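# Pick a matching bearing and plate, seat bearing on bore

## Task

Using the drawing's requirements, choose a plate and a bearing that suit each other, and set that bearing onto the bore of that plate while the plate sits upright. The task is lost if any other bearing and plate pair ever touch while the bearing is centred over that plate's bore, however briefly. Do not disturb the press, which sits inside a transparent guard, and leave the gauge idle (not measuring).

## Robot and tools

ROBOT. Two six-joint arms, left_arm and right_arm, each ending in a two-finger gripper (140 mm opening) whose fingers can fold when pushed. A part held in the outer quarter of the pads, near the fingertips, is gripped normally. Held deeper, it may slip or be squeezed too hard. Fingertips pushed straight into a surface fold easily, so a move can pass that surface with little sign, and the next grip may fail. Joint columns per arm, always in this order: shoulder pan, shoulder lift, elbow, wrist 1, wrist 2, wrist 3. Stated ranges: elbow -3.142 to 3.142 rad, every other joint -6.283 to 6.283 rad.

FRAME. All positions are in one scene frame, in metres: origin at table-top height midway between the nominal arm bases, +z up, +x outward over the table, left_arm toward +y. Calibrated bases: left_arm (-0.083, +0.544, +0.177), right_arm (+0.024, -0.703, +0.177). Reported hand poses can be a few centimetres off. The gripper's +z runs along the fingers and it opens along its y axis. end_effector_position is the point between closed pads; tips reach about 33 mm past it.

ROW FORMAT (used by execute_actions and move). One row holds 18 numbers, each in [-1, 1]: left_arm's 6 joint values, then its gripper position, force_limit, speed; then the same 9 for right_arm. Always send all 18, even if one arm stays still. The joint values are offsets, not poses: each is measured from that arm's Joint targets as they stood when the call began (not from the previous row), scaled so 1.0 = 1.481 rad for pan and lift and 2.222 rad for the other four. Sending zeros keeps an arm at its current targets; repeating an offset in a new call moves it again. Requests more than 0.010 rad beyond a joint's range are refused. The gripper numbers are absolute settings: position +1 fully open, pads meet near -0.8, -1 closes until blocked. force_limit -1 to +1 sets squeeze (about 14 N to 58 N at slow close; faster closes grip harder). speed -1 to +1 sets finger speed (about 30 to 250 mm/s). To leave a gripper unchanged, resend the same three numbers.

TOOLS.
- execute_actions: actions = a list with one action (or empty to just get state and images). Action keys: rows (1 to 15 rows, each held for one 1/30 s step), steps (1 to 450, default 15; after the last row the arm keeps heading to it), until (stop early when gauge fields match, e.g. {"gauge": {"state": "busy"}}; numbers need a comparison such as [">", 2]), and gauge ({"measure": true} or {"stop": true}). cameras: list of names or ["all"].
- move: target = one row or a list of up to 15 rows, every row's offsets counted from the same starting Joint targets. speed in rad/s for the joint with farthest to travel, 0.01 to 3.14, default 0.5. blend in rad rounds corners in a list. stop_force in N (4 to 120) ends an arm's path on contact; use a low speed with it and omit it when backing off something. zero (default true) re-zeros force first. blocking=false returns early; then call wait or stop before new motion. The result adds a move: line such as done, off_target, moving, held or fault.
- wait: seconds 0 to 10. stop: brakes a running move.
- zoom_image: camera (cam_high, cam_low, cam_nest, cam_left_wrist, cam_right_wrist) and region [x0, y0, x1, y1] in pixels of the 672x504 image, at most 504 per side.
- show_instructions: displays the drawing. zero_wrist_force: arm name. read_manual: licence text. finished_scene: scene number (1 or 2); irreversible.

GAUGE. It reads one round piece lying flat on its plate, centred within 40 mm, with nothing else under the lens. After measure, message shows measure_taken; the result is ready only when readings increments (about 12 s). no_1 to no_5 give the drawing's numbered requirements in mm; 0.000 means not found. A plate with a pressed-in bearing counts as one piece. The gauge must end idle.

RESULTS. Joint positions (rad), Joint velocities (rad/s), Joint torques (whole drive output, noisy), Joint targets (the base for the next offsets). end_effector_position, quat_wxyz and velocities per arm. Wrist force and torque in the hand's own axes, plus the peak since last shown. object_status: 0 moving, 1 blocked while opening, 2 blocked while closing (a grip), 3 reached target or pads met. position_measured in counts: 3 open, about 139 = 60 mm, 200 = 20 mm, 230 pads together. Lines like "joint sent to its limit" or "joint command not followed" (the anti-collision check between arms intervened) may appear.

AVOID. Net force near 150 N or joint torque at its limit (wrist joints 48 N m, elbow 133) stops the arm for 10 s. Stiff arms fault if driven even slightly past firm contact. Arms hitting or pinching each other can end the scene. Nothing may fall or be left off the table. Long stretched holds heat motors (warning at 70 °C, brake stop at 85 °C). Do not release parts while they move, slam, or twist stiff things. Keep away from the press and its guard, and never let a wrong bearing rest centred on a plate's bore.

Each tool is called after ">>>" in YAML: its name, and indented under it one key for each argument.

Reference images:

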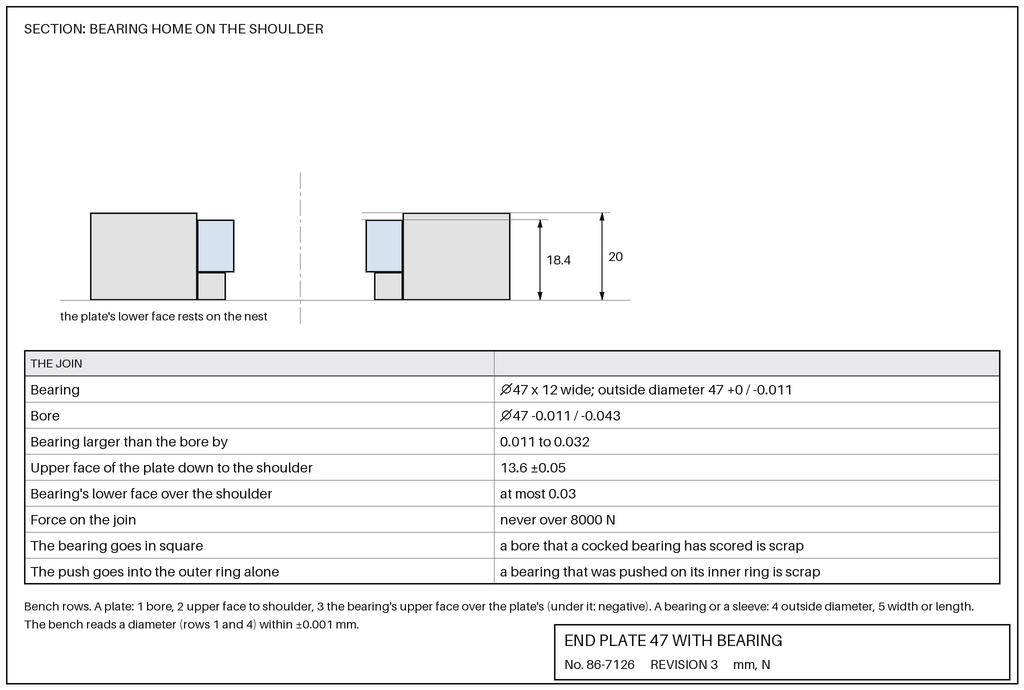

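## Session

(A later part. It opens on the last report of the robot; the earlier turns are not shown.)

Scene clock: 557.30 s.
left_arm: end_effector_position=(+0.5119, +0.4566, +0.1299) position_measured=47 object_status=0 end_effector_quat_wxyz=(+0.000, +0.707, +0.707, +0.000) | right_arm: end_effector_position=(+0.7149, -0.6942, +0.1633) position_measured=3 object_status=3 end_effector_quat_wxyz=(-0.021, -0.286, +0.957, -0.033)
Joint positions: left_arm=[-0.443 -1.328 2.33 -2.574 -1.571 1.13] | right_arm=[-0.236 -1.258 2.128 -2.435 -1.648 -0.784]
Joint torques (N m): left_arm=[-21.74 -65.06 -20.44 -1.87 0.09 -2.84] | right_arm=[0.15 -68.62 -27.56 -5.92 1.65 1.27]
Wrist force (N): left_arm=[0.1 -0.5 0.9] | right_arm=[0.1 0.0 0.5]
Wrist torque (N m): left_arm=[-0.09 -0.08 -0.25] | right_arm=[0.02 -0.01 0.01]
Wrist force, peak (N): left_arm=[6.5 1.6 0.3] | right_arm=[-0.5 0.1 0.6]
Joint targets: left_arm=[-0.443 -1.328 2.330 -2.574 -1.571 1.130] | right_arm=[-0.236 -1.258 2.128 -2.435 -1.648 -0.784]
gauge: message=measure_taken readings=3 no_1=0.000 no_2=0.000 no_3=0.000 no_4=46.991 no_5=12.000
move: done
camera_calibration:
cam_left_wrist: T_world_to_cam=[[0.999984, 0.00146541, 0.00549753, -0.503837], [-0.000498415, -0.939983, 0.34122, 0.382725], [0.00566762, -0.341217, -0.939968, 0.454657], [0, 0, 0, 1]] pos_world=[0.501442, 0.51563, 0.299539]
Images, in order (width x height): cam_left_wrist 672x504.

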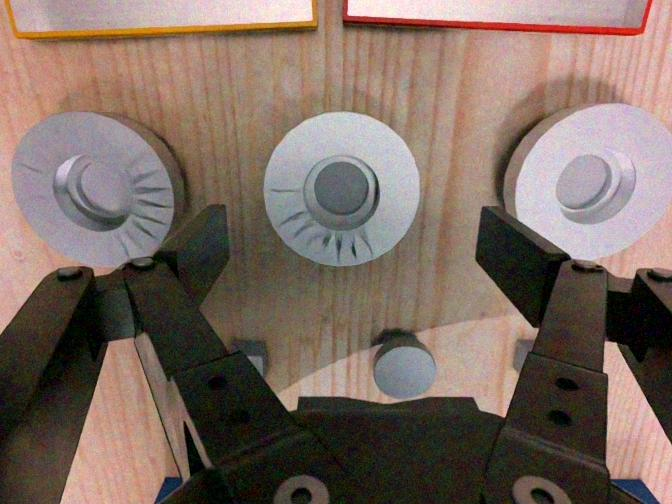

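>>> move:
  target: [0,0.1387,0.0117,-0.1036,0,0,0.645,0,-0.5,0,0,0,0,0,0,1,1,1]
  speed: 0.2

>>> execute_actions:
  actions:
    - {"rows":[[0,0,0,0,0,0,-1,0.1,-0.7,0,0,0,0,0,0,1,1,1]],"steps":60}
  cameras: ["cam_left_wrist"]

Scene clock: 565.50 s.
left_arm: end_effector_position=(+0.5110, +0.4570, +0.0293) position_measured=47 object_status=3 end_effector_quat_wxyz=(+0.000, +0.707, +0.707, +0.000) | right_arm: end_effector_position=(+0.7149, -0.6942, +0.1633) position_measured=3 object_status=3 end_effector_quat_wxyz=(-0.021, -0.286, +0.957, -0.033)
Joint positions: left_arm=[-0.443 -1.122 2.356 -2.804 -1.571 1.13] | right_arm=[-0.236 -1.258 2.128 -2.435 -1.648 -0.784]
Joint torques (N m): left_arm=[-20.37 -67.69 -28.55 -3.74 0.42 -2.66] | right_arm=[0.91 -68.55 -27.39 -6.04 1.71 1.43]
Wrist force (N): left_arm=[0.2 -0.7 1.0] | right_arm=[-0.1 0.0 0.5]
Wrist torque (N m): left_arm=[-0.14 -0.09 -0.25] | right_arm=[0.00 0.04 0.01]
Wrist force, peak (N): left_arm=[0.4 -0.8 2.8] | right_arm=[0.0 0.3 0.7]
Joint targets: left_arm=[-0.443 -1.122 2.356 -2.804 -1.571 1.130] | right_arm=[-0.236 -1.258 2.128 -2.435 -1.648 -0.784]
gauge: message=measure_taken readings=3 no_1=0.000 no_2=0.000 no_3=0.000 no_4=46.991 no_5=12.000
move: done

Scene clock: 567.70 s.
left_arm: end_effector_position=(+0.5111, +0.4569, +0.0294) position_measured=85 object_status=2 end_effector_quat_wxyz=(+0.000, +0.707, +0.707, +0.000) | right_arm: end_effector_position=(+0.7149, -0.6942, +0.1633) position_measured=3 object_status=3 end_effector_quat_wxyz=(-0.021, -0.286, +0.957, -0.033)
Joint positions: left_arm=[-0.443 -1.122 2.356 -2.804 -1.571 1.13] | right_arm=[-0.236 -1.258 2.128 -2.435 -1.648 -0.784]
Joint torques (N m): left_arm=[-16.83 -83.97 -24.48 -6.54 -0.09 -2.56] | right_arm=[0.48 -68.57 -27.35 -6.15 1.61 1.34]
Wrist force (N): left_arm=[0.0 -0.6 3.7] | right_arm=[-0.2 0.1 0.4]
Wrist torque (N m): left_arm=[-0.12 -0.06 -0.24] | right_arm=[0.03 0.04 0.01]
Wrist force, peak (N): left_arm=[0.2 -0.6 4.3] | right_arm=[-0.1 -0.1 0.8]
Joint targets: left_arm=[-0.443 -1.122 2.356 -2.804 -1.571 1.130] | right_arm=[-0.236 -1.258 2.128 -2.435 -1.648 -0.784]
gauge: message=measure_taken readings=3 no_1=0.000 no_2=0.000 no_3=0.000 no_4=46.991 no_5=12.000
camera_calibration:
cam_left_wrist: T_world_to_cam=[[0.999989, 0.00149491, 0.00442141, -0.502485], [-0.000100986, -0.940166, 0.340717, 0.417262], [0.00466621, -0.340714, -0.940155, 0.36067], [0, 0, 0, 1]] pos_world=[0.500838, 0.515932, 0.19914]
Images, in order (width x height): cam_left_wrist 672x504.

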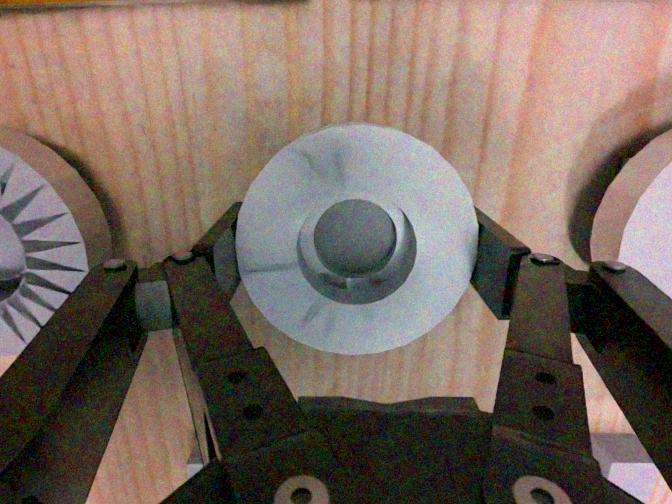

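>>> move:
  target:
    - [0,-0.1387,-0.0117,0.1036,0,0,-1,0.1,-0.7,0,0,0,0,0,0,1,1,1]
    - [0.2656,-0.0378,-0.2203,0.2451,0,0.1769,-1,0.1,-0.7,0,0,0,0,0,0,1,1,1]
    - [0.2994,0.0816,-0.2230,0.1681,0,0.1994,-1,0.1,-0.7,0,0,0,0,0,0,1,1,1]
    - [0.3270,0.2377,-0.4235,0.2647,0,0.2179,-1,0.1,-0.7,0,0,0,0,0,0,1,1,1]
    - [0.3270,0.2640,-0.4204,0.2440,0,0.2179,-1,0.1,-0.7,0,0,0,0,0,0,1,1,1]
  speed: [0.2,0.5,0.4,0.4,0.1]
  blend: [0.05,0.05,0.05,0.02,0]

>>> move:
  target: [0,0.0160,0.0011,-0.0119,0,0,-1,0.1,-0.7,0,0,0,0,0,0,1,1,1]
  speed: 0.01
  stop_force: 5

>>> execute_actions:
  actions:
    - {"rows":[[0,0,0,0,0,0,0.62,0,-1,0,0,0,0,0,0,1,1,1]],"steps":36}

Scene clock: 585.97 s.
left_arm: end_effector_position=(+0.9253, +0.7628, +0.0616) position_measured=85 object_status=2 end_effector_quat_wxyz=(+0.000, +0.707, +0.707, +0.000) | right_arm: end_effector_position=(+0.7149, -0.6942, +0.1633) position_measured=3 object_status=3 end_effector_quat_wxyz=(-0.021, -0.286, +0.957, -0.033)
Joint positions: left_arm=[0.041 -0.731 1.422 -2.262 -1.571 1.614] | right_arm=[-0.236 -1.258 2.128 -2.435 -1.648 -0.784]
Joint torques (N m): left_arm=[-20.26 -132.14 -48.79 -2.2 -0.61 -3.06] | right_arm=[0.44 -67.86 -27.29 -5.92 1.67 1.51]
Wrist force (N): left_arm=[0.1 -1.1 4.0] | right_arm=[-0.2 0.3 0.3]
Wrist torque (N m): left_arm=[-0.24 -0.07 -0.26] | right_arm=[0.07 0.05 0.01]
Wrist force, peak (N): left_arm=[0.4 -2.3 6.9] | right_arm=[-0.4 0.2 0.7]
Joint targets: left_arm=[0.041 -0.731 1.422 -2.262 -1.571 1.614] | right_arm=[-0.236 -1.258 2.128 -2.435 -1.648 -0.784]
gauge: message=measure_taken readings=3 no_1=0.000 no_2=0.000 no_3=0.000 no_4=46.991 no_5=12.000
move: done

Scene clock: 588.63 s.
left_arm: end_effector_position=(+0.9255, +0.7628, +0.0499) position_measured=85 object_status=2 end_effector_quat_wxyz=(+0.000, +0.707, +0.707, +0.000) | right_arm: end_effector_position=(+0.7149, -0.6942, +0.1633) position_measured=3 object_status=3 end_effector_quat_wxyz=(-0.021, -0.286, +0.957, -0.033)
Joint positions: left_arm=[0.041 -0.719 1.423 -2.276 -1.571 1.614] | right_arm=[-0.236 -1.258 2.128 -2.435 -1.648 -0.784]
Joint torques (N m): left_arm=[-21.14 -134.83 -38.22 -2.94 -0.25 -2.81] | right_arm=[-0.11 -67.6 -27.08 -5.95 1.87 1.57]
Wrist force (N): left_arm=[0.3 -0.7 3.8] | right_arm=[0.0 0.1 0.4]
Wrist torque (N m): left_arm=[-0.16 -0.10 -0.26] | right_arm=[0.04 0.02 0.01]
Wrist force, peak (N): left_arm=[0.0 -2.6 -5.4] | right_arm=[-0.1 0.0 0.8]
Joint targets: left_arm=[0.041 -0.719 1.423 -2.276 -1.571 1.614] | right_arm=[-0.236 -1.258 2.128 -2.435 -1.648 -0.784]
gauge: message=measure_taken readings=3 no_1=0.000 no_2=0.000 no_3=0.000 no_4=46.991 no_5=12.000
move: contact (left_arm); left_arm: the wrist 1 is farthest, 0.012 rad from its target

Scene clock: 590.03 s.
left_arm: end_effector_position=(+0.9255, +0.7628, +0.0500) position_measured=50 object_status=3 end_effector_quat_wxyz=(+0.000, +0.707, +0.707, +0.000) | right_arm: end_effector_position=(+0.7149, -0.6942, +0.1633) position_measured=3 object_status=3 end_effector_quat_wxyz=(-0.021, -0.286, +0.957, -0.033)
Joint positions: left_arm=[0.041 -0.719 1.423 -2.276 -1.571 1.614] | right_arm=[-0.236 -1.258 2.128 -2.435 -1.648 -0.784]
Joint torques (N m): left_arm=[-17.45 -98.52 -46.6 -6.15 -0.46 -2.86] | right_arm=[0.39 -67.66 -26.79 -5.92 1.61 1.44]
Wrist force (N): left_arm=[0.2 -1.0 1.1] | right_arm=[-0.1 0.2 0.7]
Wrist torque (N m): left_arm=[-0.21 -0.07 -0.25] | right_arm=[0.06 0.03 0.01]
Wrist force, peak (N): left_arm=[0.3 -0.8 4.2] | right_arm=[-0.3 0.5 0.7]
Joint targets: left_arm=[0.041 -0.719 1.423 -2.276 -1.571 1.614] | right_arm=[-0.236 -1.258 2.128 -2.435 -1.648 -0.784]
gauge: message=measure_taken readings=3 no_1=0.000 no_2=0.000 no_3=0.000 no_4=46.991 no_5=12.000

>>> move:
  target:
    - [0,-0.0344,-0.0036,0.0271,0,0,0.62,0,-1,0,0,0,0,0,0,1,1,1]
    - [-0.0282,-0.1905,0.1970,-0.0695,0,-0.0185,0.62,0,-1,0,0,0,0,0,0,1,1,1]
    - [-0.0614,-0.3099,0.1998,0.0077,0,-0.0410,0.62,0,-1,0,0,0,0,0,0,1,1,1]
  speed: [0.1,0.5,0.5]
  blend: [0.01,0.04,0]
  cameras: ["cam_left_wrist"]

>>> execute_actions:
  actions:
    - {"gauge":{"measure":true},"steps":450,"until":{"gauge":{"readings":[">=",4]}}}

Scene clock: 598.57 s.
left_arm: end_effector_position=(+0.7198, +0.6807, +0.2187) position_measured=50 object_status=3 end_effector_quat_wxyz=(+0.000, +0.707, +0.707, +0.000) | right_arm: end_effector_position=(+0.7149, -0.6942, +0.1633) position_measured=3 object_status=3 end_effector_quat_wxyz=(-0.021, -0.286, +0.957, -0.033)
Joint positions: left_arm=[-0.05 -1.178 1.867 -2.259 -1.571 1.523] | right_arm=[-0.236 -1.258 2.128 -2.435 -1.648 -0.784]
Joint torques (N m): left_arm=[14.11 -96.95 -36.61 -2.88 -0.72 1.23] | right_arm=[0.13 -68.29 -26.84 -5.98 1.77 1.46]
Wrist force (N): left_arm=[0.1 -1.1 0.7] | right_arm=[0.0 0.2 0.6]
Wrist torque (N m): left_arm=[-0.23 -0.08 -0.29] | right_arm=[0.05 0.01 0.01]
Wrist force, peak (N): left_arm=[0.5 -3.3 5.0] | right_arm=[0.0 0.3 0.7]
Joint targets: left_arm=[-0.050 -1.178 1.867 -2.259 -1.571 1.523] | right_arm=[-0.236 -1.258 2.128 -2.435 -1.648 -0.784]
gauge: message=measure_taken readings=3 no_1=0.000 no_2=0.000 no_3=0.000 no_4=46.991 no_5=12.000
move: done
camera_calibration:
cam_left_wrist: T_world_to_cam=[[0.999993, 0.00174855, 0.00336987, -0.712232], [0.000495389, -0.940132, 0.340809, 0.56271], [0.00376404, -0.340805, -0.940126, 0.614617], [0, 0, 0, 1]] pos_world=[0.709635, 0.739731, 0.388441]
Images, in order (width x height): cam_left_wrist 672x504.

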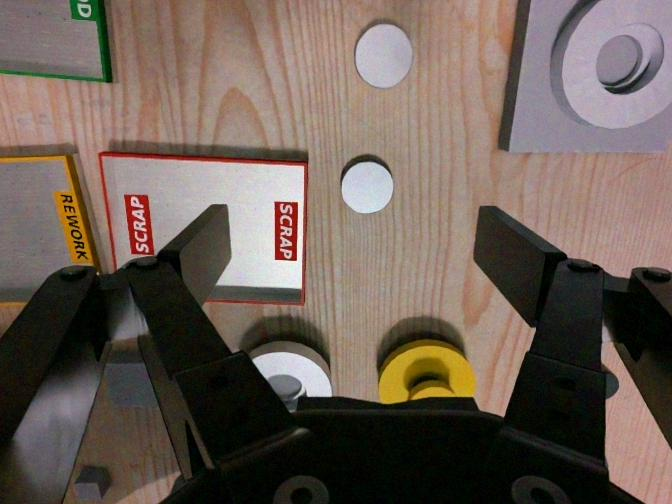

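Scene clock: 610.77 s.
left_arm: end_effector_position=(+0.7198, +0.6808, +0.2189) position_measured=50 object_status=3 end_effector_quat_wxyz=(+0.000, +0.707, +0.707, +0.000) | right_arm: end_effector_position=(+0.7149, -0.6942, +0.1633) position_measured=3 object_status=3 end_effector_quat_wxyz=(-0.021, -0.286, +0.957, -0.033)
Joint positions: left_arm=[-0.05 -1.178 1.867 -2.259 -1.571 1.523] | right_arm=[-0.236 -1.258 2.128 -2.435 -1.648 -0.784]
Joint torques (N m): left_arm=[16.23 -98.51 -48.77 -2.34 -0.5 1.81] | right_arm=[-0.15 -69.72 -26.25 -5.85 1.71 1.5]
Wrist force (N): left_arm=[0.0 -1.1 0.6] | right_arm=[-0.4 0.1 0.3]
Wrist torque (N m): left_arm=[-0.25 -0.05 -0.29] | right_arm=[0.03 0.09 0.01]
Wrist force, peak (N): left_arm=[0.2 -1.1 0.9] | right_arm=[-0.1 0.2 0.9]
Joint targets: left_arm=[-0.050 -1.178 1.867 -2.259 -1.571 1.523] | right_arm=[-0.236 -1.258 2.128 -2.435 -1.648 -0.784]
Tool commands: left_gripper/position=+0.62 left_gripper/force_limit=+0.0 left_gripper/speed=-1.0 right_gripper/position=+1.0 right_gripper/force_limit=+1.0 right_gripper/speed=+1.0
gauge: message=measure_taken readings=4 no_1=46.996 no_2=13.600 no_3=0.000 no_4=0.000 no_5=0.000

>>> move:
  target:
    - [0.0338,0.1194,-0.0027,-0.0770,0,0.0225,0.62,0,-1,0,0,0,0,0,0,1,1,1]
    - [0.0614,0.2755,-0.2032,0.0196,0,0.0410,0.62,0,-1,0,0,0,0,0,0,1,1,1]
    - [0.0614,0.3062,-0.2000,-0.0045,0,0.0410,0.62,0,-1,0,0,0,0,0,0,1,1,1]
  speed: [0.5,0.5,0.1]
  blend: [0.04,0.01,0]

>>> execute_actions:
  actions:
    - {"rows":[[0,0,0,0,0,0,-1,0.1,-0.7,0,0,0,0,0,0,1,1,1]],"steps":45}

>>> move:
  target:
    - [0,-0.0307,-0.0035,0.0239,0,0,-1,0.1,-0.7,0,0,0,0,0,0,1,1,1]
    - [0.0127,-0.2663,0.2954,-0.1179,0,0.0084,-1,0.1,-0.7,0,0,0,0,0,0,1,1,1]
    - [0.0127,-0.2128,0.2996,-0.1578,0,0.0084,-1,0.1,-0.7,0,0,0,0,0,0,1,1,1]
  speed: [0.1,0.5,0.15]
  blend: [0.01,0.02,0]

>>> move:
  target: [0,0.0230,0.0011,-0.0164,0,0,-1,0.1,-0.7,0,0,0,0,0,0,1,1,1]
  speed: 0.012
  stop_force: 6
  cameras: ["cam_left_wrist"]

Scene clock: 635.43 s.
left_arm: end_effector_position=(+0.9249, +0.7628, +0.0546) position_measured=50 object_status=3 end_effector_quat_wxyz=(+0.000, +0.707, +0.707, +0.000) end_effector_velocity=(-0.001, -0.001, +0.004) end_effector_angular_velocity=(-0.001, +0.002, -0.001) | right_arm: end_effector_position=(+0.7149, -0.6942, +0.1633) position_measured=3 object_status=3 end_effector_quat_wxyz=(-0.021, -0.286, +0.957, -0.033)
Joint positions: left_arm=[0.041 -0.724 1.423 -2.269 -1.571 1.614] | right_arm=[-0.236 -1.258 2.128 -2.435 -1.648 -0.784]
Joint velocities: left_arm=[0 -0.005 0.001 0.007 -0.001 0] | right_arm=[within noise]
Joint torques (N m): left_arm=[-22.05 -132.93 -44.41 -2.29 -0.58 -3.02] | right_arm=[-0.72 -68.96 -26.11 -5.99 1.8 1.59]
Wrist force (N): left_arm=[0.3 -0.9 0.3] | right_arm=[0.2 -0.1 0.4]
Wrist torque (N m): left_arm=[-0.20 -0.10 -0.23] | right_arm=[-0.01 -0.04 0.01]
Wrist force, peak (N): left_arm=[0.7 -3.5 5.5] | right_arm=[0.1 0.0 1.0]
Joint targets: left_arm=[0.041 -0.724 1.423 -2.269 -1.571 1.614] | right_arm=[-0.236 -1.258 2.128 -2.435 -1.648 -0.784]
gauge: message=measure_taken readings=4 no_1=46.996 no_2=13.600 no_3=0.000 no_4=0.000 no_5=0.000
move: done

Scene clock: 637.13 s.
left_arm: end_effector_position=(+0.9251, +0.7628, +0.0550) position_measured=85 object_status=2 end_effector_quat_wxyz=(+0.000, +0.707, +0.707, +0.000) | right_arm: end_effector_position=(+0.7149, -0.6942, +0.1633) position_measured=3 object_status=3 end_effector_quat_wxyz=(-0.021, -0.286, +0.957, -0.033)
Joint positions: left_arm=[0.041 -0.724 1.423 -2.269 -1.571 1.614] | right_arm=[-0.236 -1.258 2.128 -2.435 -1.648 -0.784]
Joint torques (N m): left_arm=[-17.12 -92.86 -33.5 -6.38 -0.75 -2.36] | right_arm=[1.37 -68.53 -25.93 -5.84 1.74 1.46]
Wrist force (N): left_arm=[-0.2 -7.3 -15.1] | right_arm=[-0.2 0.0 0.6]
Wrist torque (N m): left_arm=[0.14 -0.08 -0.31] | right_arm=[0.00 0.06 0.01]
Wrist force, peak (N): left_arm=[-0.2 -7.7 -14.9] | right_arm=[0.0 0.4 0.8]
Joint targets: left_arm=[0.041 -0.724 1.423 -2.269 -1.571 1.614] | right_arm=[-0.236 -1.258 2.128 -2.435 -1.648 -0.784]
gauge: message=measure_taken readings=4 no_1=46.996 no_2=13.600 no_3=0.000 no_4=0.000 no_5=0.000

Scene clock: 639.93 s.
left_arm: end_effector_position=(+0.6200, +0.7629, +0.0492) position_measured=85 object_status=2 end_effector_quat_wxyz=(+0.000, +0.707, +0.707, +0.000) | right_arm: end_effector_position=(+0.7149, -0.6942, +0.1633) position_measured=3 object_status=3 end_effector_quat_wxyz=(-0.021, -0.286, +0.957, -0.033)
Joint positions: left_arm=[0.06 -1.039 2.089 -2.62 -1.571 1.632] | right_arm=[-0.236 -1.258 2.128 -2.435 -1.648 -0.784]
Joint torques (N m): left_arm=[-21.14 -96.41 -34 -1.98 -1.01 -2.05] | right_arm=[-1.12 -68.93 -26.43 -6.17 1.71 1.44]
Wrist force (N): left_arm=[0.0 -0.6 3.9] | right_arm=[0.0 0.1 0.4]
Wrist torque (N m): left_arm=[-0.14 -0.06 -0.28] | right_arm=[0.03 0.00 0.01]
Wrist force, peak (N): left_arm=[-0.3 -7.6 -14.2] | right_arm=[0.0 0.2 0.8]
Joint targets: left_arm=[0.060 -1.039 2.089 -2.620 -1.571 1.632] | right_arm=[-0.236 -1.258 2.128 -2.435 -1.648 -0.784]
gauge: message=measure_taken readings=4 no_1=46.996 no_2=13.600 no_3=0.000 no_4=0.000 no_5=0.000
move: done

Scene clock: 643.97 s.
left_arm: end_effector_position=(+0.6196, +0.7629, +0.0293) position_measured=85 object_status=2 end_effector_quat_wxyz=(+0.000, +0.707, +0.707, +0.000) | right_arm: end_effector_position=(+0.7149, -0.6942, +0.1633) position_measured=3 object_status=3 end_effector_quat_wxyz=(-0.021, -0.286, +0.957, -0.033)
Joint positions: left_arm=[0.06 -1.007 2.091 -2.654 -1.571 1.632] | right_arm=[-0.236 -1.258 2.128 -2.435 -1.648 -0.784]
Joint torques (N m): left_arm=[-20.92 -95.66 -25.15 -2.51 -1 -2.12] | right_arm=[-0.21 -68.51 -26.65 -5.95 1.84 1.5]
Wrist force (N): left_arm=[-0.2 -2.8 -2.2] | right_arm=[-0.3 0.1 0.5]
Wrist torque (N m): left_arm=[0.11 0.04 -0.30] | right_arm=[0.03 0.07 0.01]
Wrist force, peak (N): left_arm=[-1.6 -9.3 -23.6] | right_arm=[-0.3 0.1 0.9]
Joint targets: left_arm=[0.060 -1.007 2.091 -2.654 -1.571 1.632] | right_arm=[-0.236 -1.258 2.128 -2.435 -1.648 -0.784]
gauge: message=measure_taken readings=4 no_1=46.996 no_2=13.600 no_3=0.000 no_4=0.000 no_5=0.000
move: contact (left_arm)
camera_calibration:
cam_left_wrist: T_world_to_cam=[[0.999989, 0.00187025, 0.00428339, -0.611722], [0.000298034, -0.940101, 0.340897, 0.704664], [0.00466438, -0.340892, -0.940091, 0.464463], [0, 0, 0, 1]] pos_world=[0.609338, 0.821931, 0.19904]
Images, in order (width x height): cam_left_wrist 672x504.

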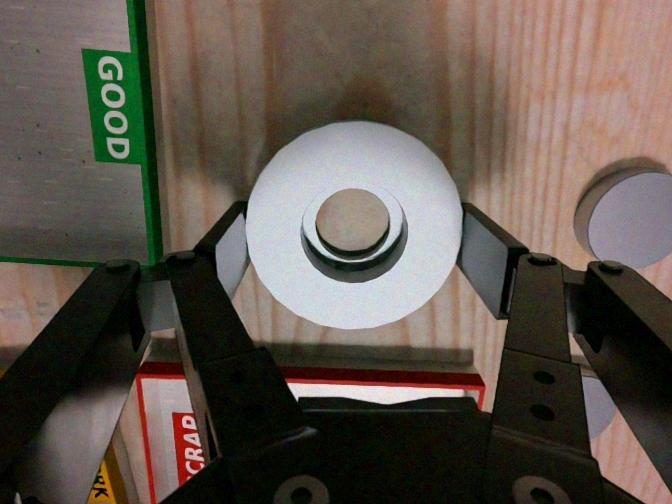

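>>> execute_actions:
  actions:
    - {"rows":[[0,0,0,0,0,0,0.62,0,-1,0,0,0,0,0,0,1,1,1]],"steps":40}
  cameras: ["cam_left_wrist"]

Scene clock: 649.60 s.
left_arm: end_effector_position=(+0.6197, +0.7629, +0.0293) position_measured=50 object_status=3 end_effector_quat_wxyz=(+0.000, +0.707, +0.707, +0.000) | right_arm: end_effector_position=(+0.7149, -0.6942, +0.1633) position_measured=3 object_status=3 end_effector_quat_wxyz=(-0.021, -0.286, +0.957, -0.033)
Joint positions: left_arm=[0.06 -1.007 2.091 -2.654 -1.571 1.632] | right_arm=[-0.236 -1.258 2.128 -2.435 -1.648 -0.784]
Joint torques (N m): left_arm=[-14.87 -96.23 -32.67 -5.21 -0.78 -2] | right_arm=[1.3 -68.67 -26.01 -5.88 1.74 1.42]
Wrist force (N): left_arm=[-0.3 -0.9 0.9] | right_arm=[-0.3 0.0 0.8]
Wrist torque (N m): left_arm=[-0.22 0.01 -0.28] | right_arm=[0.01 0.07 0.01]
Wrist force, peak (N): left_arm=[-0.2 -1.0 4.2] | right_arm=[-0.2 0.2 0.8]
Joint targets: left_arm=[0.060 -1.007 2.091 -2.654 -1.571 1.632] | right_arm=[-0.236 -1.258 2.128 -2.435 -1.648 -0.784]
gauge: message=measure_taken readings=4 no_1=46.996 no_2=13.600 no_3=0.000 no_4=0.000 no_5=0.000
camera_calibration:
cam_left_wrist: T_world_to_cam=[[0.999989, 0.00190463, 0.00437728, -0.611769], [0.000298349, -0.940101, 0.340897, 0.704664], [0.00476437, -0.340892, -0.940091, 0.464402], [0, 0, 0, 1]] pos_world=[0.609339, 0.821931, 0.19904]
Images, in order (width x height): cam_left_wrist 672x504.

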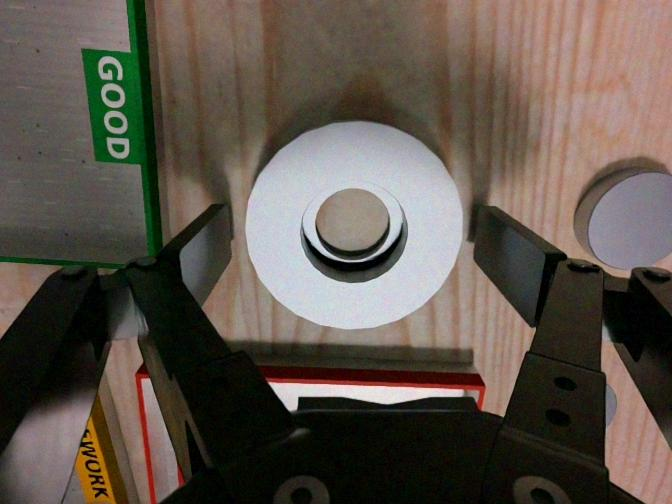

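>>> move:
  target:
    - [0,-0.0756,-0.0054,0.0554,0,0,0.62,0,-1,0,0,0,0,0,0,1,1,1]
  speed: 0.2

>>> move:
  target:
    - [-0.4453,-0.0632,0.0458,-0.0036,0,-0.2964,0.2,-0.3,0,0,0,0,0,0,0,1,1,1]
    - [-0.4453,0.0380,0.0539,-0.0792,0,-0.2964,0.2,-0.3,0,0,0,0,0,0,0,1,1,1]
  speed: [0.6,0.25]
  cameras: ["cam_left_wrist"]

Scene clock: 689.73 s.
left_arm: end_effector_position=(+0.6206, +0.7629, +0.0998) position_measured=50 object_status=3 end_effector_quat_wxyz=(+0.000, +0.707, +0.707, +0.000) | right_arm: end_effector_position=(+0.7149, -0.6942, +0.1633) position_measured=3 object_status=3 end_effector_quat_wxyz=(-0.021, -0.286, +0.957, -0.033)
Joint positions: left_arm=[0.06 -1.119 2.079 -2.531 -1.571 1.632] | right_arm=[-0.236 -1.258 2.128 -2.435 -1.648 -0.784]
Joint torques (N m): left_arm=[9.49 -64.71 -21.83 -6.33 -0.65 -1.62] | right_arm=[0.28 -68.49 -25.44 -6.08 1.66 1.53]
Wrist force (N): left_arm=[-0.2 -0.9 0.9] | right_arm=[0.0 -0.1 0.7]
Wrist torque (N m): left_arm=[-0.20 -0.03 -0.29] | right_arm=[-0.02 0.00 0.01]
Wrist force, peak (N): left_arm=[-0.1 -1.5 3.6] | right_arm=[0.0 0.1 1.0]
Joint targets: left_arm=[0.060 -1.119 2.079 -2.531 -1.571 1.632] | right_arm=[-0.236 -1.258 2.128 -2.435 -1.648 -0.784]
gauge: message=measure_taken readings=4 no_1=46.996 no_2=13.600 no_3=0.000 no_4=0.000 no_5=0.000
move: done

Scene clock: 692.33 s.
left_arm: end_effector_position=(+0.5600, +0.3181, +0.0336) position_measured=104 object_status=3 end_effector_quat_wxyz=(+0.000, +0.707, +0.707, +0.000) | right_arm: end_effector_position=(+0.7149, -0.6942, +0.1633) position_measured=3 object_status=3 end_effector_quat_wxyz=(-0.021, -0.286, +0.957, -0.033)
Joint positions: left_arm=[-0.6 -1.063 2.199 -2.707 -1.571 0.974] | right_arm=[-0.236 -1.258 2.128 -2.435 -1.648 -0.784]
Joint torques (N m): left_arm=[-20.44 -73.13 -33.47 -4.28 -0.56 -2.92] | right_arm=[0.43 -68.34 -25.72 -6.09 1.68 1.41]
Wrist force (N): left_arm=[0.0 -0.7 0.6] | right_arm=[-0.3 0.0 0.4]
Wrist torque (N m): left_arm=[-0.16 -0.04 -0.23] | right_arm=[0.00 0.07 0.02]
Wrist force, peak (N): left_arm=[6.4 -2.0 1.3] | right_arm=[0.0 0.1 0.8]
Joint targets: left_arm=[-0.600 -1.063 2.199 -2.707 -1.571 0.974] | right_arm=[-0.236 -1.258 2.128 -2.435 -1.648 -0.784]
gauge: message=measure_taken readings=4 no_1=46.996 no_2=13.600 no_3=0.000 no_4=0.000 no_5=0.000
move: done
camera_calibration:
cam_left_wrist: T_world_to_cam=[[0.999988, 0.000812656, 0.00488434, -0.550932], [-0.000901664, -0.94006, 0.341008, 0.285715], [0.0048687, -0.341008, -0.940048, 0.316984], [0, 0, 0, 1]] pos_world=[0.549639, 0.377131, 0.20324]
Images, in order (width x height): cam_left_wrist 672x504.

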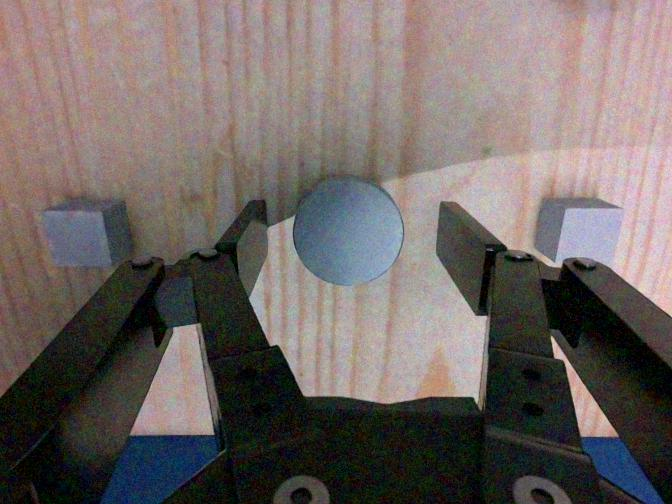

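>>> move:
  target: [0,-0.0196,-0.0006,0.0137,0,0,0.2,-0.3,0,0,0,0,0,0,0,1,1,1]
  speed: 0.1

>>> execute_actions:
  actions:
    - {"rows":[[0,0,0,0,0,0,-1,-0.3,-0.7,0,0,0,0,0,0,1,1,1]],"steps":60}
  cameras: ["cam_left_wrist"]

Scene clock: 711.03 s.
left_arm: end_effector_position=(+0.5601, +0.3180, +0.0498) position_measured=104 object_status=3 end_effector_quat_wxyz=(+0.000, +0.707, +0.707, +0.000) | right_arm: end_effector_position=(+0.7149, -0.6942, +0.1633) position_measured=3 object_status=3 end_effector_quat_wxyz=(-0.021, -0.286, +0.957, -0.033)
Joint positions: left_arm=[-0.6 -1.092 2.197 -2.677 -1.571 0.974] | right_arm=[-0.236 -1.258 2.128 -2.435 -1.648 -0.784]
Joint torques (N m): left_arm=[10.99 -49.64 -31.04 -7.69 -0.86 -2.7] | right_arm=[1.4 -68.94 -25.68 -5.88 1.8 1.54]
Wrist force (N): left_arm=[0.1 -0.9 0.9] | right_arm=[-0.2 0.1 0.8]
Wrist torque (N m): left_arm=[-0.22 -0.06 -0.23] | right_arm=[0.03 0.05 0.01]
Wrist force, peak (N): left_arm=[0.1 -0.8 1.5] | right_arm=[-0.2 0.3 1.0]
Joint targets: left_arm=[-0.600 -1.092 2.197 -2.677 -1.571 0.974] | right_arm=[-0.236 -1.258 2.128 -2.435 -1.648 -0.784]
gauge: message=measure_taken readings=4 no_1=46.996 no_2=13.600 no_3=0.000 no_4=0.000 no_5=0.000
move: done

Scene clock: 713.23 s.
left_arm: end_effector_position=(+0.5601, +0.3180, +0.0496) position_measured=161 object_status=2 end_effector_quat_wxyz=(+0.000, +0.707, +0.707, +0.000) | right_arm: end_effector_position=(+0.7149, -0.6942, +0.1633) position_measured=3 object_status=3 end_effector_quat_wxyz=(-0.021, -0.286, +0.957, -0.033)
Joint positions: left_arm=[-0.6 -1.092 2.197 -2.677 -1.571 0.974] | right_arm=[-0.236 -1.258 2.128 -2.435 -1.648 -0.784]
Joint torques (N m): left_arm=[10.01 -48.23 -14.29 -3.72 -0.73 -2.64] | right_arm=[-0.07 -68.76 -25.16 -6.13 1.9 1.45]
Wrist force (N): left_arm=[2.4 -7.0 -20.0] | right_arm=[0.1 -0.2 0.6]
Wrist torque (N m): left_arm=[-0.01 0.08 -0.26] | right_arm=[-0.03 -0.01 0.02]
Wrist force, peak (N): left_arm=[2.2 -7.3 -20.0] | right_arm=[0.2 0.3 1.1]
Joint targets: left_arm=[-0.600 -1.092 2.197 -2.677 -1.571 0.974] | right_arm=[-0.236 -1.258 2.128 -2.435 -1.648 -0.784]
gauge: message=measure_taken readings=4 no_1=46.996 no_2=13.600 no_3=0.000 no_4=0.000 no_5=0.000
camera_calibration:
cam_left_wrist: T_world_to_cam=[[0.999987, 0.000847951, 0.0049777, -0.551144], [-0.000900787, -0.940028, 0.341096, 0.280227], [0.00496841, -0.341096, -0.940015, 0.331995], [0, 0, 0, 1]] pos_world=[0.54974, 0.377131, 0.21924]
Images, in order (width x height): cam_left_wrist 672x504.

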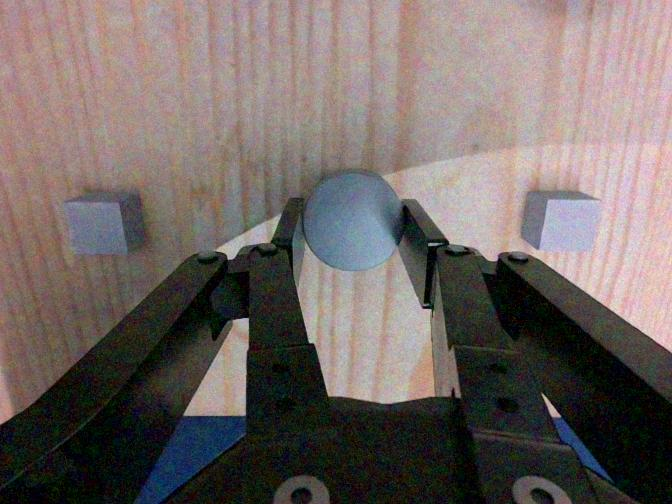

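>>> move:
  target:
    - [0,-0.0814,-0.0073,0.0621,0,0,-1,-0.3,-0.7,0,0,0,0,0,0,1,1,1]
    - [0.3716,-0.0581,-0.1487,0.1879,0,0.2471,-1,-0.3,-0.7,0,0,0,0,0,0,1,1,1]
    - [0.4054,0.0613,-0.1514,0.1109,0,0.2696,-1,-0.3,-0.7,0,0,0,0,0,0,1,1,1]
    - [0.4330,0.2174,-0.3519,0.2075,0,0.2881,-1,-0.3,-0.7,0,0,0,0,0,0,1,1,1]
    - [0.4330,0.2396,-0.3493,0.1901,0,0.2881,-1,-0.3,-0.7,0,0,0,0,0,0,1,1,1]
  speed: [0.3,0.6,0.4,0.5,0.1]
  blend: [0.04,0.05,0.05,0.02,0]

>>> move:
  target: [0,0.0128,0.0008,-0.0094,0,0,-1,-0.3,-0.7,0,0,0,0,0,0,1,1,1]
  speed: 0.01
  stop_force: 5
  cameras: ["cam_left_wrist"]

Scene clock: 729.97 s.
left_arm: end_effector_position=(+0.9247, +0.7634, +0.0666) position_measured=161 object_status=2 end_effector_quat_wxyz=(+0.000, +0.707, +0.707, +0.000) | right_arm: end_effector_position=(+0.7149, -0.6942, +0.1633) position_measured=3 object_status=3 end_effector_quat_wxyz=(-0.021, -0.286, +0.957, -0.033)
Joint positions: left_arm=[0.042 -0.737 1.421 -2.255 -1.571 1.614] | right_arm=[-0.236 -1.258 2.128 -2.435 -1.648 -0.784]
Joint torques (N m): left_arm=[-21.12 -133.49 -43.71 -1.59 -0.59 -2.96] | right_arm=[0.21 -68.84 -25.26 -6 1.73 1.55]
Wrist force (N): left_arm=[-0.1 -1.1 1.7] | right_arm=[-0.2 -0.3 0.5]
Wrist torque (N m): left_arm=[-0.23 -0.01 -0.23] | right_arm=[-0.06 0.06 0.02]
Wrist force, peak (N): left_arm=[2.3 -7.2 -20.3] | right_arm=[-0.1 0.1 1.0]
Joint targets: left_arm=[0.042 -0.737 1.421 -2.254 -1.571 1.614] | right_arm=[-0.236 -1.258 2.128 -2.435 -1.648 -0.784]
gauge: message=measure_taken readings=4 no_1=46.996 no_2=13.600 no_3=0.000 no_4=0.000 no_5=0.000
move: done; blend cut to 0.0193 rad at target 4

Scene clock: 732.23 s.
left_arm: end_effector_position=(+0.9250, +0.7634, +0.0580) position_measured=161 object_status=2 end_effector_quat_wxyz=(+0.000, +0.707, +0.707, +0.000) | right_arm: end_effector_position=(+0.7149, -0.6942, +0.1633) position_measured=3 object_status=3 end_effector_quat_wxyz=(-0.021, -0.286, +0.957, -0.033)
Joint positions: left_arm=[0.042 -0.727 1.422 -2.265 -1.571 1.614] | right_arm=[-0.236 -1.258 2.128 -2.435 -1.648 -0.784]
Joint torques (N m): left_arm=[-21.64 -126.9 -34.63 -2.31 -0.82 -2.78] | right_arm=[0.51 -68.97 -24.81 -5.97 1.67 1.53]
Wrist force (N): left_arm=[-0.1 -3.3 -4.6] | right_arm=[0.0 0.0 0.6]
Wrist torque (N m): left_arm=[-0.27 -0.03 -0.23] | right_arm=[0.02 0.00 0.02]
Wrist force, peak (N): left_arm=[-0.4 -9.1 -15.2] | right_arm=[-0.1 0.1 1.0]
Joint targets: left_arm=[0.042 -0.727 1.422 -2.265 -1.571 1.614] | right_arm=[-0.236 -1.258 2.128 -2.435 -1.648 -0.784]
gauge: message=measure_taken readings=4 no_1=46.996 no_2=13.600 no_3=0.000 no_4=0.000 no_5=0.000
move: contact (left_arm)
camera_calibration:
cam_left_wrist: T_world_to_cam=[[0.99999, 0.00208317, 0.00399243, -0.91735], [0.000597375, -0.9401, 0.340899, 0.695018], [0.00446343, -0.340893, -0.940092, 0.490281], [0, 0, 0, 1]] pos_world=[0.914738, 0.822431, 0.22764]
Images, in order (width x height): cam_left_wrist 672x504.

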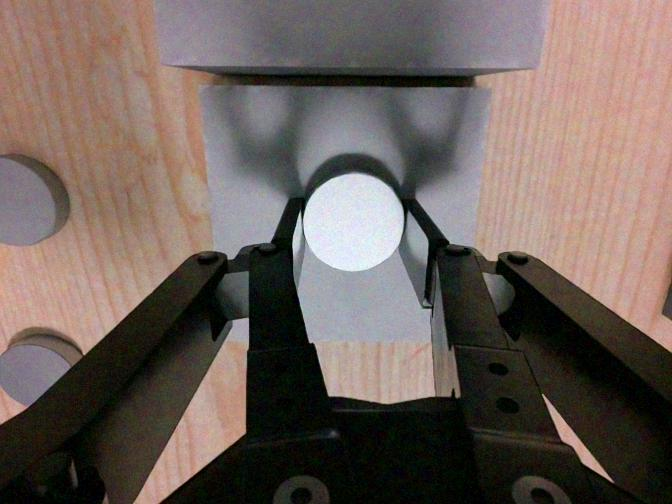

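>>> execute_actions:
  actions:
    - {"rows":[[0,0,0,0,0,0,0.2,-0.3,-1,0,0,0,0,0,0,1,1,1]],"steps":40}

>>> move:
  target:
    - [0,-0.0290,-0.0032,0.0226,0,0,0.2,-0.3,-1,0,0,0,0,0,0,1,1,1]
    - [-0.0286,-0.1851,0.1974,-0.0742,0,-0.0185,0.2,-0.3,-1,0,0,0,0,0,0,1,1,1]
    - [-0.0621,-0.3045,0.2003,0.0027,0,-0.0410,0.2,-0.3,-1,0,0,0,0,0,0,1,1,1]
  speed: [0.1,0.5,0.5]
  blend: [0.01,0.04,0]

>>> execute_actions:
  actions:
    - {"gauge":{"measure":true},"steps":450,"until":{"gauge":{"readings":[">=",5]}}}

Scene clock: 741.23 s.
left_arm: end_effector_position=(+0.9250, +0.7634, +0.0580) position_measured=104 object_status=3 end_effector_quat_wxyz=(+0.000, +0.707, +0.707, +0.000) | right_arm: end_effector_position=(+0.7149, -0.6942, +0.1633) position_measured=3 object_status=3 end_effector_quat_wxyz=(-0.021, -0.286, +0.957, -0.033)
Joint positions: left_arm=[0.042 -0.727 1.422 -2.265 -1.571 1.614] | right_arm=[-0.236 -1.258 2.128 -2.435 -1.648 -0.784]
Joint torques (N m): left_arm=[-19.42 -125.7 -47.04 -5.57 -0.6 -2.97] | right_arm=[-0.21 -69.18 -24.95 -6.02 1.67 1.38]
Wrist force (N): left_arm=[0.0 -0.8 0.6] | right_arm=[-0.1 -0.1 0.7]
Wrist torque (N m): left_arm=[-0.17 -0.04 -0.23] | right_arm=[-0.03 0.02 0.01]
Wrist force, peak (N): left_arm=[0.2 -3.7 -5.0] | right_arm=[-0.2 0.0 1.0]
Joint targets: left_arm=[0.042 -0.727 1.422 -2.265 -1.571 1.614] | right_arm=[-0.236 -1.258 2.128 -2.435 -1.648 -0.784]
gauge: message=measure_taken readings=4 no_1=46.996 no_2=13.600 no_3=0.000 no_4=0.000 no_5=0.000

Scene clock: 743.47 s.
left_arm: end_effector_position=(+0.7199, +0.6804, +0.2192) position_measured=104 object_status=3 end_effector_quat_wxyz=(+0.000, +0.707, +0.707, +0.000) | right_arm: end_effector_position=(+0.7149, -0.6942, +0.1633) position_measured=3 object_status=3 end_effector_quat_wxyz=(-0.021, -0.286, +0.957, -0.033)
Joint positions: left_arm=[-0.05 -1.178 1.867 -2.259 -1.571 1.523] | right_arm=[-0.236 -1.258 2.128 -2.435 -1.648 -0.784]
Joint torques (N m): left_arm=[11.95 -96.68 -37.13 -3.21 -0.75 1.28] | right_arm=[0.98 -67.91 -24.98 -6.03 1.64 1.35]
Wrist force (N): left_arm=[-0.2 -1.0 0.7] | right_arm=[-0.1 -0.1 0.3]
Wrist torque (N m): left_arm=[-0.23 -0.01 -0.29] | right_arm=[-0.01 0.03 0.01]
Wrist force, peak (N): left_arm=[-1.8 -2.2 -5.3] | right_arm=[-0.3 0.3 0.8]
Joint targets: left_arm=[-0.050 -1.178 1.867 -2.259 -1.571 1.523] | right_arm=[-0.236 -1.258 2.128 -2.435 -1.648 -0.784]
gauge: message=measure_taken readings=4 no_1=46.996 no_2=13.600 no_3=0.000 no_4=0.000 no_5=0.000
move: done

Scene clock: 755.67 s.
left_arm: end_effector_position=(+0.7199, +0.6805, +0.2194) position_measured=104 object_status=3 end_effector_quat_wxyz=(+0.000, +0.707, +0.707, +0.000) | right_arm: end_effector_position=(+0.7149, -0.6942, +0.1633) position_measured=3 object_status=3 end_effector_quat_wxyz=(-0.021, -0.286, +0.957, -0.033)
Joint positions: left_arm=[-0.05 -1.178 1.867 -2.259 -1.571 1.523] | right_arm=[-0.236 -1.258 2.128 -2.435 -1.648 -0.784]
Joint torques (N m): left_arm=[14.64 -96.69 -48.71 -2.25 -0.83 1.99] | right_arm=[0.32 -68.68 -25.25 -5.98 1.74 1.32]
Wrist force (N): left_arm=[0.0 -0.7 0.4] | right_arm=[-0.1 0.2 0.5]
Wrist torque (N m): left_arm=[-0.16 -0.05 -0.29] | right_arm=[0.05 0.02 0.01]
Wrist force, peak (N): left_arm=[-0.1 -1.2 0.7] | right_arm=[-0.2 -0.2 1.0]
Joint targets: left_arm=[-0.050 -1.178 1.867 -2.259 -1.571 1.523] | right_arm=[-0.236 -1.258 2.128 -2.435 -1.648 -0.784]
Tool commands: left_gripper/position=+0.2 left_gripper/force_limit=-0.3 left_gripper/speed=-1.0 right_gripper/position=+1.0 right_gripper/force_limit=+1.0 right_gripper/speed=+1.0
gauge: message=measure_taken readings=5 no_1=0.000 no_2=0.000 no_3=0.000 no_4=46.998 no_5=11.999

>>> move:
  target:
    - [0.0338,0.1194,-0.0027,-0.0770,0,0.0225,0.2,-0.3,-1,0,0,0,0,0,0,1,1,1]
    - [0.0614,0.2755,-0.2032,0.0196,0,0.0410,0.2,-0.3,-1,0,0,0,0,0,0,1,1,1]
    - [0.0621,0.3045,-0.2003,-0.0027,0,0.0410,0.2,-0.3,-1,0,0,0,0,0,0,1,1,1]
  speed: [0.5,0.5,0.1]
  blend: [0.04,0.01,0]

>>> execute_actions:
  actions:
    - {"rows":[[0,0,0,0,0,0,-1,-0.3,-0.7,0,0,0,0,0,0,1,1,1]],"steps":60}

>>> move:
  target:
    - [0,-0.0290,-0.0032,0.0226,0,0,-1,-0.3,-0.7,0,0,0,0,0,0,1,1,1]
    - [-0.0621,-0.3045,0.2003,0.0027,0,-0.0410,-1,-0.3,-0.7,0,0,0,0,0,0,1,1,1]
    - [-0.2635,-0.2834,0.2782,-0.0897,0,-0.1752,-1,-0.3,-0.7,0,0,0,0,0,0,1,1,1]
    - [-0.2635,-0.2384,0.2841,-0.1256,0,-0.1752,-1,-0.3,-0.7,0,0,0,0,0,0,1,1,1]
  speed: [0.1,0.5,0.5,0.2]
  blend: [0.01,0.05,0.02,0]
  cameras: ["cam_left_wrist"]

>>> zoom_image:
  camera: "cam_left_wrist"
  region: [220, 110, 480, 370]

Scene clock: 790.87 s.
left_arm: end_effector_position=(+0.9249, +0.7634, +0.0576) position_measured=104 object_status=3 end_effector_quat_wxyz=(+0.000, +0.707, +0.707, +0.000) end_effector_velocity=(-0.001, +0.000, +0.005) end_effector_angular_velocity=(-0.001, +0.001, +0.001) | right_arm: end_effector_position=(+0.7149, -0.6942, +0.1633) position_measured=3 object_status=3 end_effector_quat_wxyz=(-0.021, -0.286, +0.957, -0.033)
Joint positions: left_arm=[0.042 -0.727 1.422 -2.265 -1.571 1.614] | right_arm=[-0.236 -1.258 2.128 -2.435 -1.648 -0.784]
Joint velocities: left_arm=[0.001 -0.005 -0.001 0.007 -0.001 0] | right_arm=[within noise]
Joint torques (N m): left_arm=[14.36 -128.74 -44.86 -1.47 -0.82 -2.76] | right_arm=[0.54 -68.1 -24.88 -5.95 1.68 1.05]
Wrist force (N): left_arm=[0.0 -0.9 -0.2] | right_arm=[0.0 0.0 0.9]
Wrist torque (N m): left_arm=[-0.20 -0.02 -0.23] | right_arm=[0.02 0.01 0.01]
Wrist force, peak (N): left_arm=[0.7 -3.7 5.6] | right_arm=[0.0 0.1 1.1]
Joint targets: left_arm=[0.042 -0.727 1.422 -2.265 -1.571 1.614] | right_arm=[-0.236 -1.258 2.128 -2.435 -1.648 -0.784]
gauge: message=measure_taken readings=5 no_1=0.000 no_2=0.000 no_3=0.000 no_4=46.998 no_5=11.999
move: done

Scene clock: 793.07 s.
left_arm: end_effector_position=(+0.9250, +0.7634, +0.0580) position_measured=161 object_status=2 end_effector_quat_wxyz=(+0.000, +0.707, +0.707, +0.000) | right_arm: end_effector_position=(+0.7149, -0.6942, +0.1633) position_measured=3 object_status=3 end_effector_quat_wxyz=(-0.021, -0.286, +0.957, -0.033)
Joint positions: left_arm=[0.042 -0.727 1.422 -2.265 -1.571 1.614] | right_arm=[-0.236 -1.258 2.128 -2.435 -1.648 -0.784]
Joint torques (N m): left_arm=[14.96 -113.95 -31.42 -1.97 -0.8 -2.85] | right_arm=[0.6 -68.64 -25.15 -6.01 1.74 1.36]
Wrist force (N): left_arm=[0.2 -0.4 -1.3] | right_arm=[-0.2 0.0 0.5]
Wrist torque (N m): left_arm=[-0.24 -0.06 -0.23] | right_arm=[0.02 0.05 0.01]
Wrist force, peak (N): left_arm=[0.1 -0.1 -1.6] | right_arm=[-0.1 0.2 0.9]
Joint targets: left_arm=[0.042 -0.727 1.422 -2.265 -1.571 1.614] | right_arm=[-0.236 -1.258 2.128 -2.435 -1.648 -0.784]
gauge: message=measure_taken readings=5 no_1=0.000 no_2=0.000 no_3=0.000 no_4=46.998 no_5=11.999

Scene clock: 804.23 s.
left_arm: end_effector_position=(+0.8137, +0.7110, +0.1778) position_measured=161 object_status=2 end_effector_quat_wxyz=(-0.001, +0.707, +0.707, -0.001) | right_arm: end_effector_position=(+0.7149, -0.6942, +0.1633) position_measured=3 object_status=3 end_effector_quat_wxyz=(-0.021, -0.286, +0.957, -0.033)
Joint positions: left_arm=[-0.011 -1.005 1.676 -2.24 -1.571 1.562] | right_arm=[-0.236 -1.258 2.128 -2.435 -1.648 -0.784]
Joint torques (N m): left_arm=[-3.42 -91.97 -39.87 -4.44 0.49 -0.44] | right_arm=[0.67 -70.37 -24.64 -6.12 1.68 1.64]
Wrist force (N): left_arm=[-0.9 -0.5 0.3] | right_arm=[0.1 0.2 0.7]
Wrist torque (N m): left_arm=[-0.13 0.17 -0.04] | right_arm=[0.05 -0.03 0.02]
Wrist force, peak (N): left_arm=[-5.0 -4.3 -8.5] | right_arm=[-0.1 0.1 1.0]
Joint targets: left_arm=[-0.011 -1.005 1.676 -2.240 -1.571 1.562] | right_arm=[-0.236 -1.258 2.128 -2.435 -1.648 -0.784]
Tool commands: left_gripper/position=-1.0 left_gripper/force_limit=-0.301961 left_gripper/speed=-0.701961 right_gripper/position=+1.0 right_gripper/force_limit=+1.0 right_gripper/speed=+1.0
FORCE FAULT: contact force on the left arm reached its limit, and that arm stopped for 10 seconds. The contact can be on any part of that arm, not only on its tool. That arm's remaining commands of this call were not run. That arm's target is now where it stood when the stop ended, not its last command. That arm accepts commands again.
gauge: message=measure_taken readings=5 no_1=0.000 no_2=0.000 no_3=0.000 no_4=46.998 no_5=11.999
move: fault (left_arm); path passed 1 of 4 targets; left_arm: the elbow is farthest, 0.377 rad from its target
camera_calibration:
cam_left_wrist: T_world_to_cam=[[0.999997, 0.00164268, 0.00191715, -0.805758], [0.000890503, -0.940067, 0.340987, 0.604658], [0.00236239, -0.340985, -0.940066, 0.587382], [0, 0, 0, 1]] pos_world=[0.80383, 0.770031, 0.347542]
Images, in order (width x height): cam_left_wrist 672x504.

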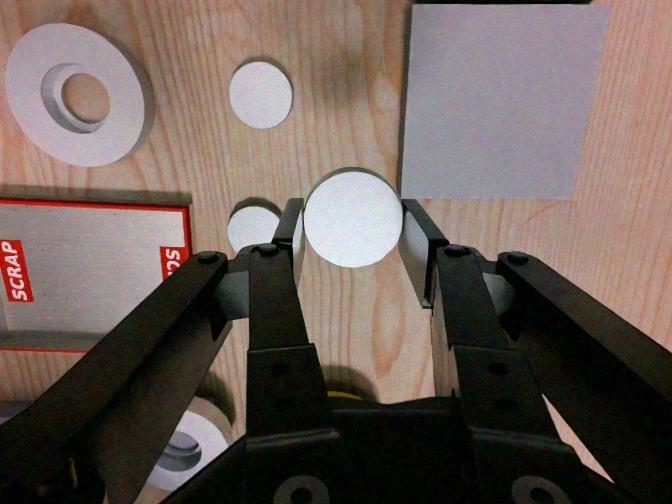

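Scaled by 1.938 from the camera's 672x504 image, which has a finer 960x720 frame.

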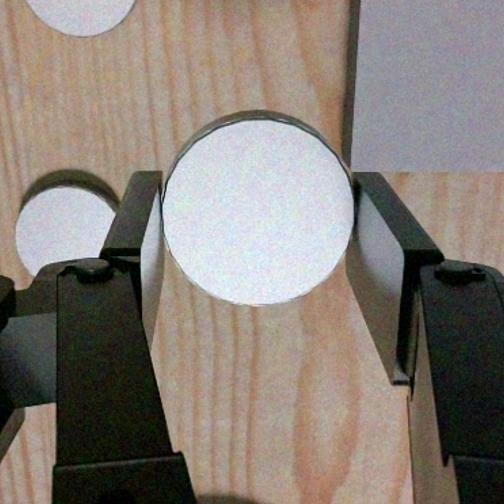

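>>> move:
  target: [0.0076,0.0026,0.0831,-0.0857,0,0.0050,-1,-0.3,-0.7,0,0,0,0,0,0,1,1,1]
  speed: 0.25
  cameras: ["cam_left_wrist","cam_high"]

Scene clock: 809.87 s.
left_arm: end_effector_position=(+0.7399, +0.7210, +0.0992) position_measured=161 object_status=2 end_effector_quat_wxyz=(+0.000, +0.707, +0.707, +0.000) | right_arm: end_effector_position=(+0.7149, -0.6942, +0.1633) position_measured=3 object_status=3 end_effector_quat_wxyz=(-0.021, -0.286, +0.957, -0.033)
Joint positions: left_arm=[0.001 -1.001 1.861 -2.43 -1.571 1.573] | right_arm=[-0.236 -1.258 2.128 -2.435 -1.648 -0.784]
Joint torques (N m): left_arm=[-13.38 -85.79 -33.45 -4.37 0.14 -1.76] | right_arm=[-0.21 -68.95 -25.22 -6.04 1.69 1.29]
Wrist force (N): left_arm=[-0.8 -0.7 0.3] | right_arm=[-0.2 -0.1 0.9]
Wrist torque (N m): left_arm=[-0.18 0.13 -0.29] | right_arm=[0.00 0.06 0.02]
Wrist force, peak (N): left_arm=[-0.9 -2.8 2.8] | right_arm=[0.0 0.0 1.0]
Joint targets: left_arm=[0.000 -1.001 1.861 -2.430 -1.571 1.573] | right_arm=[-0.236 -1.258 2.128 -2.435 -1.648 -0.784]
gauge: message=measure_taken readings=5 no_1=0.000 no_2=0.000 no_3=0.000 no_4=46.998 no_5=11.999
move: done
camera_calibration:
cam_left_wrist: T_world_to_cam=[[0.999991, 0.0017932, 0.00377959, -0.732045], [0.000396807, -0.940057, 0.341018, 0.64127], [0.00416454, -0.341013, -0.940049, 0.51578], [0, 0, 0, 1]] pos_world=[0.729637, 0.780031, 0.268941]
Images, in order (width x height): cam_high 672x504, cam_left_wrist 672x504.

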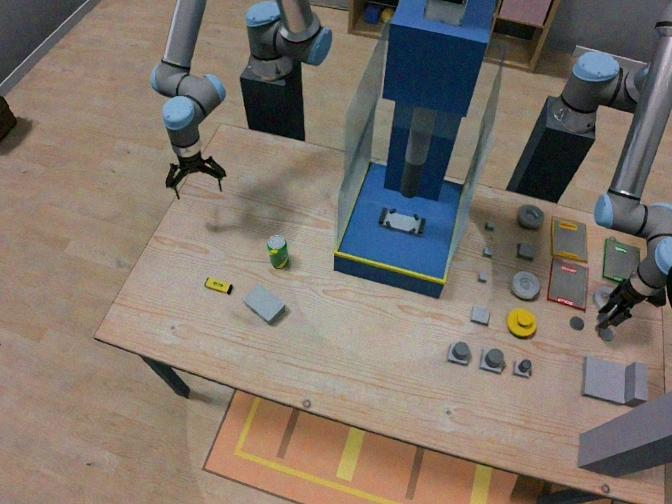

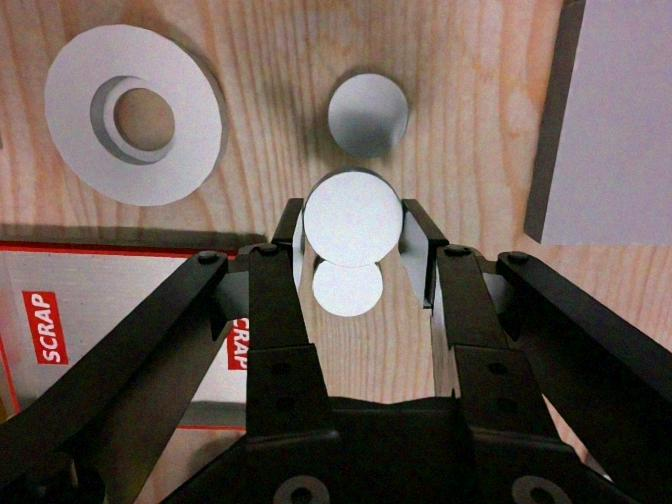

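>>> move:
  target:
    - [-0.0336,-0.1195,0.0025,0.0768,0,-0.0225,-1,-0.3,-0.7,0,0,0,0,0,0,1,1,1]
    - [-0.2351,-0.0984,0.0806,-0.0154,0,-0.1568,-1,-0.3,-0.7,0,0,0,0,0,0,1,1,1]
  speed: [0.3,0.4]
  blend: [0.05,0]
  cameras: ["cam_left_wrist"]

>>> zoom_image:
  camera: "cam_left_wrist"
  region: [240, 100, 460, 290]

Scene clock: 816.37 s.
left_arm: end_effector_position=(+0.6634, +0.4611, +0.1296) position_measured=161 object_status=2 end_effector_quat_wxyz=(+0.000, +0.707, +0.707, +0.000) | right_arm: end_effector_position=(+0.7149, -0.6942, +0.1633) position_measured=3 object_status=3 end_effector_quat_wxyz=(-0.021, -0.286, +0.957, -0.033)
Joint positions: left_arm=[-0.348 -1.146 2.04 -2.464 -1.571 1.225] | right_arm=[-0.236 -1.258 2.128 -2.435 -1.648 -0.784]
Joint torques (N m): left_arm=[-17.35 -92.78 -34.73 -4.78 0.28 -2.05] | right_arm=[0.19 -69.29 -25.29 -6.1 1.86 1.55]
Wrist force (N): left_arm=[-0.5 -0.4 0.3] | right_arm=[-0.1 0.2 0.4]
Wrist torque (N m): left_arm=[-0.08 0.04 -0.29] | right_arm=[0.05 0.04 0.02]
Wrist force, peak (N): left_arm=[-5.4 -2.9 2.1] | right_arm=[-0.2 -0.4 1.0]
Joint targets: left_arm=[-0.348 -1.147 2.040 -2.464 -1.571 1.224] | right_arm=[-0.236 -1.258 2.128 -2.435 -1.648 -0.784]
gauge: message=measure_taken readings=5 no_1=0.000 no_2=0.000 no_3=0.000 no_4=46.998 no_5=11.999
move: done
camera_calibration:
cam_left_wrist: T_world_to_cam=[[0.999988, 0.00184566, 0.00450537, -0.65534], [0.000199245, -0.940101, 0.340896, 0.386836], [0.00486468, -0.340891, -0.94009, 0.455444], [0, 0, 0, 1]] pos_world=[0.653039, 0.520131, 0.29924]
Images, in order (width x height): cam_left_wrist 672x504.

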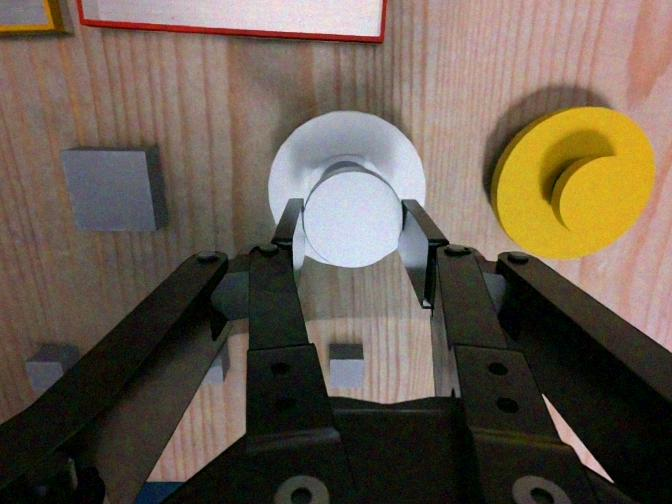

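Scaled by 2.291 from the camera's 672x504 image, which has a finer 960x720 frame.

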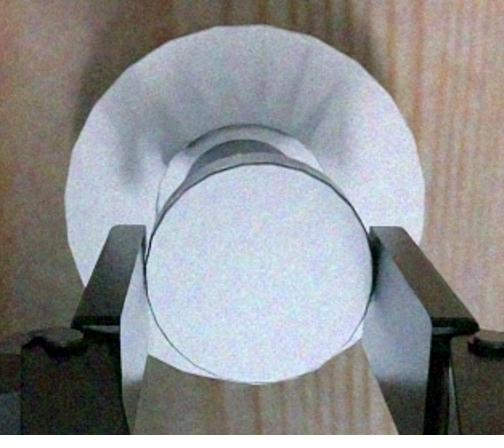

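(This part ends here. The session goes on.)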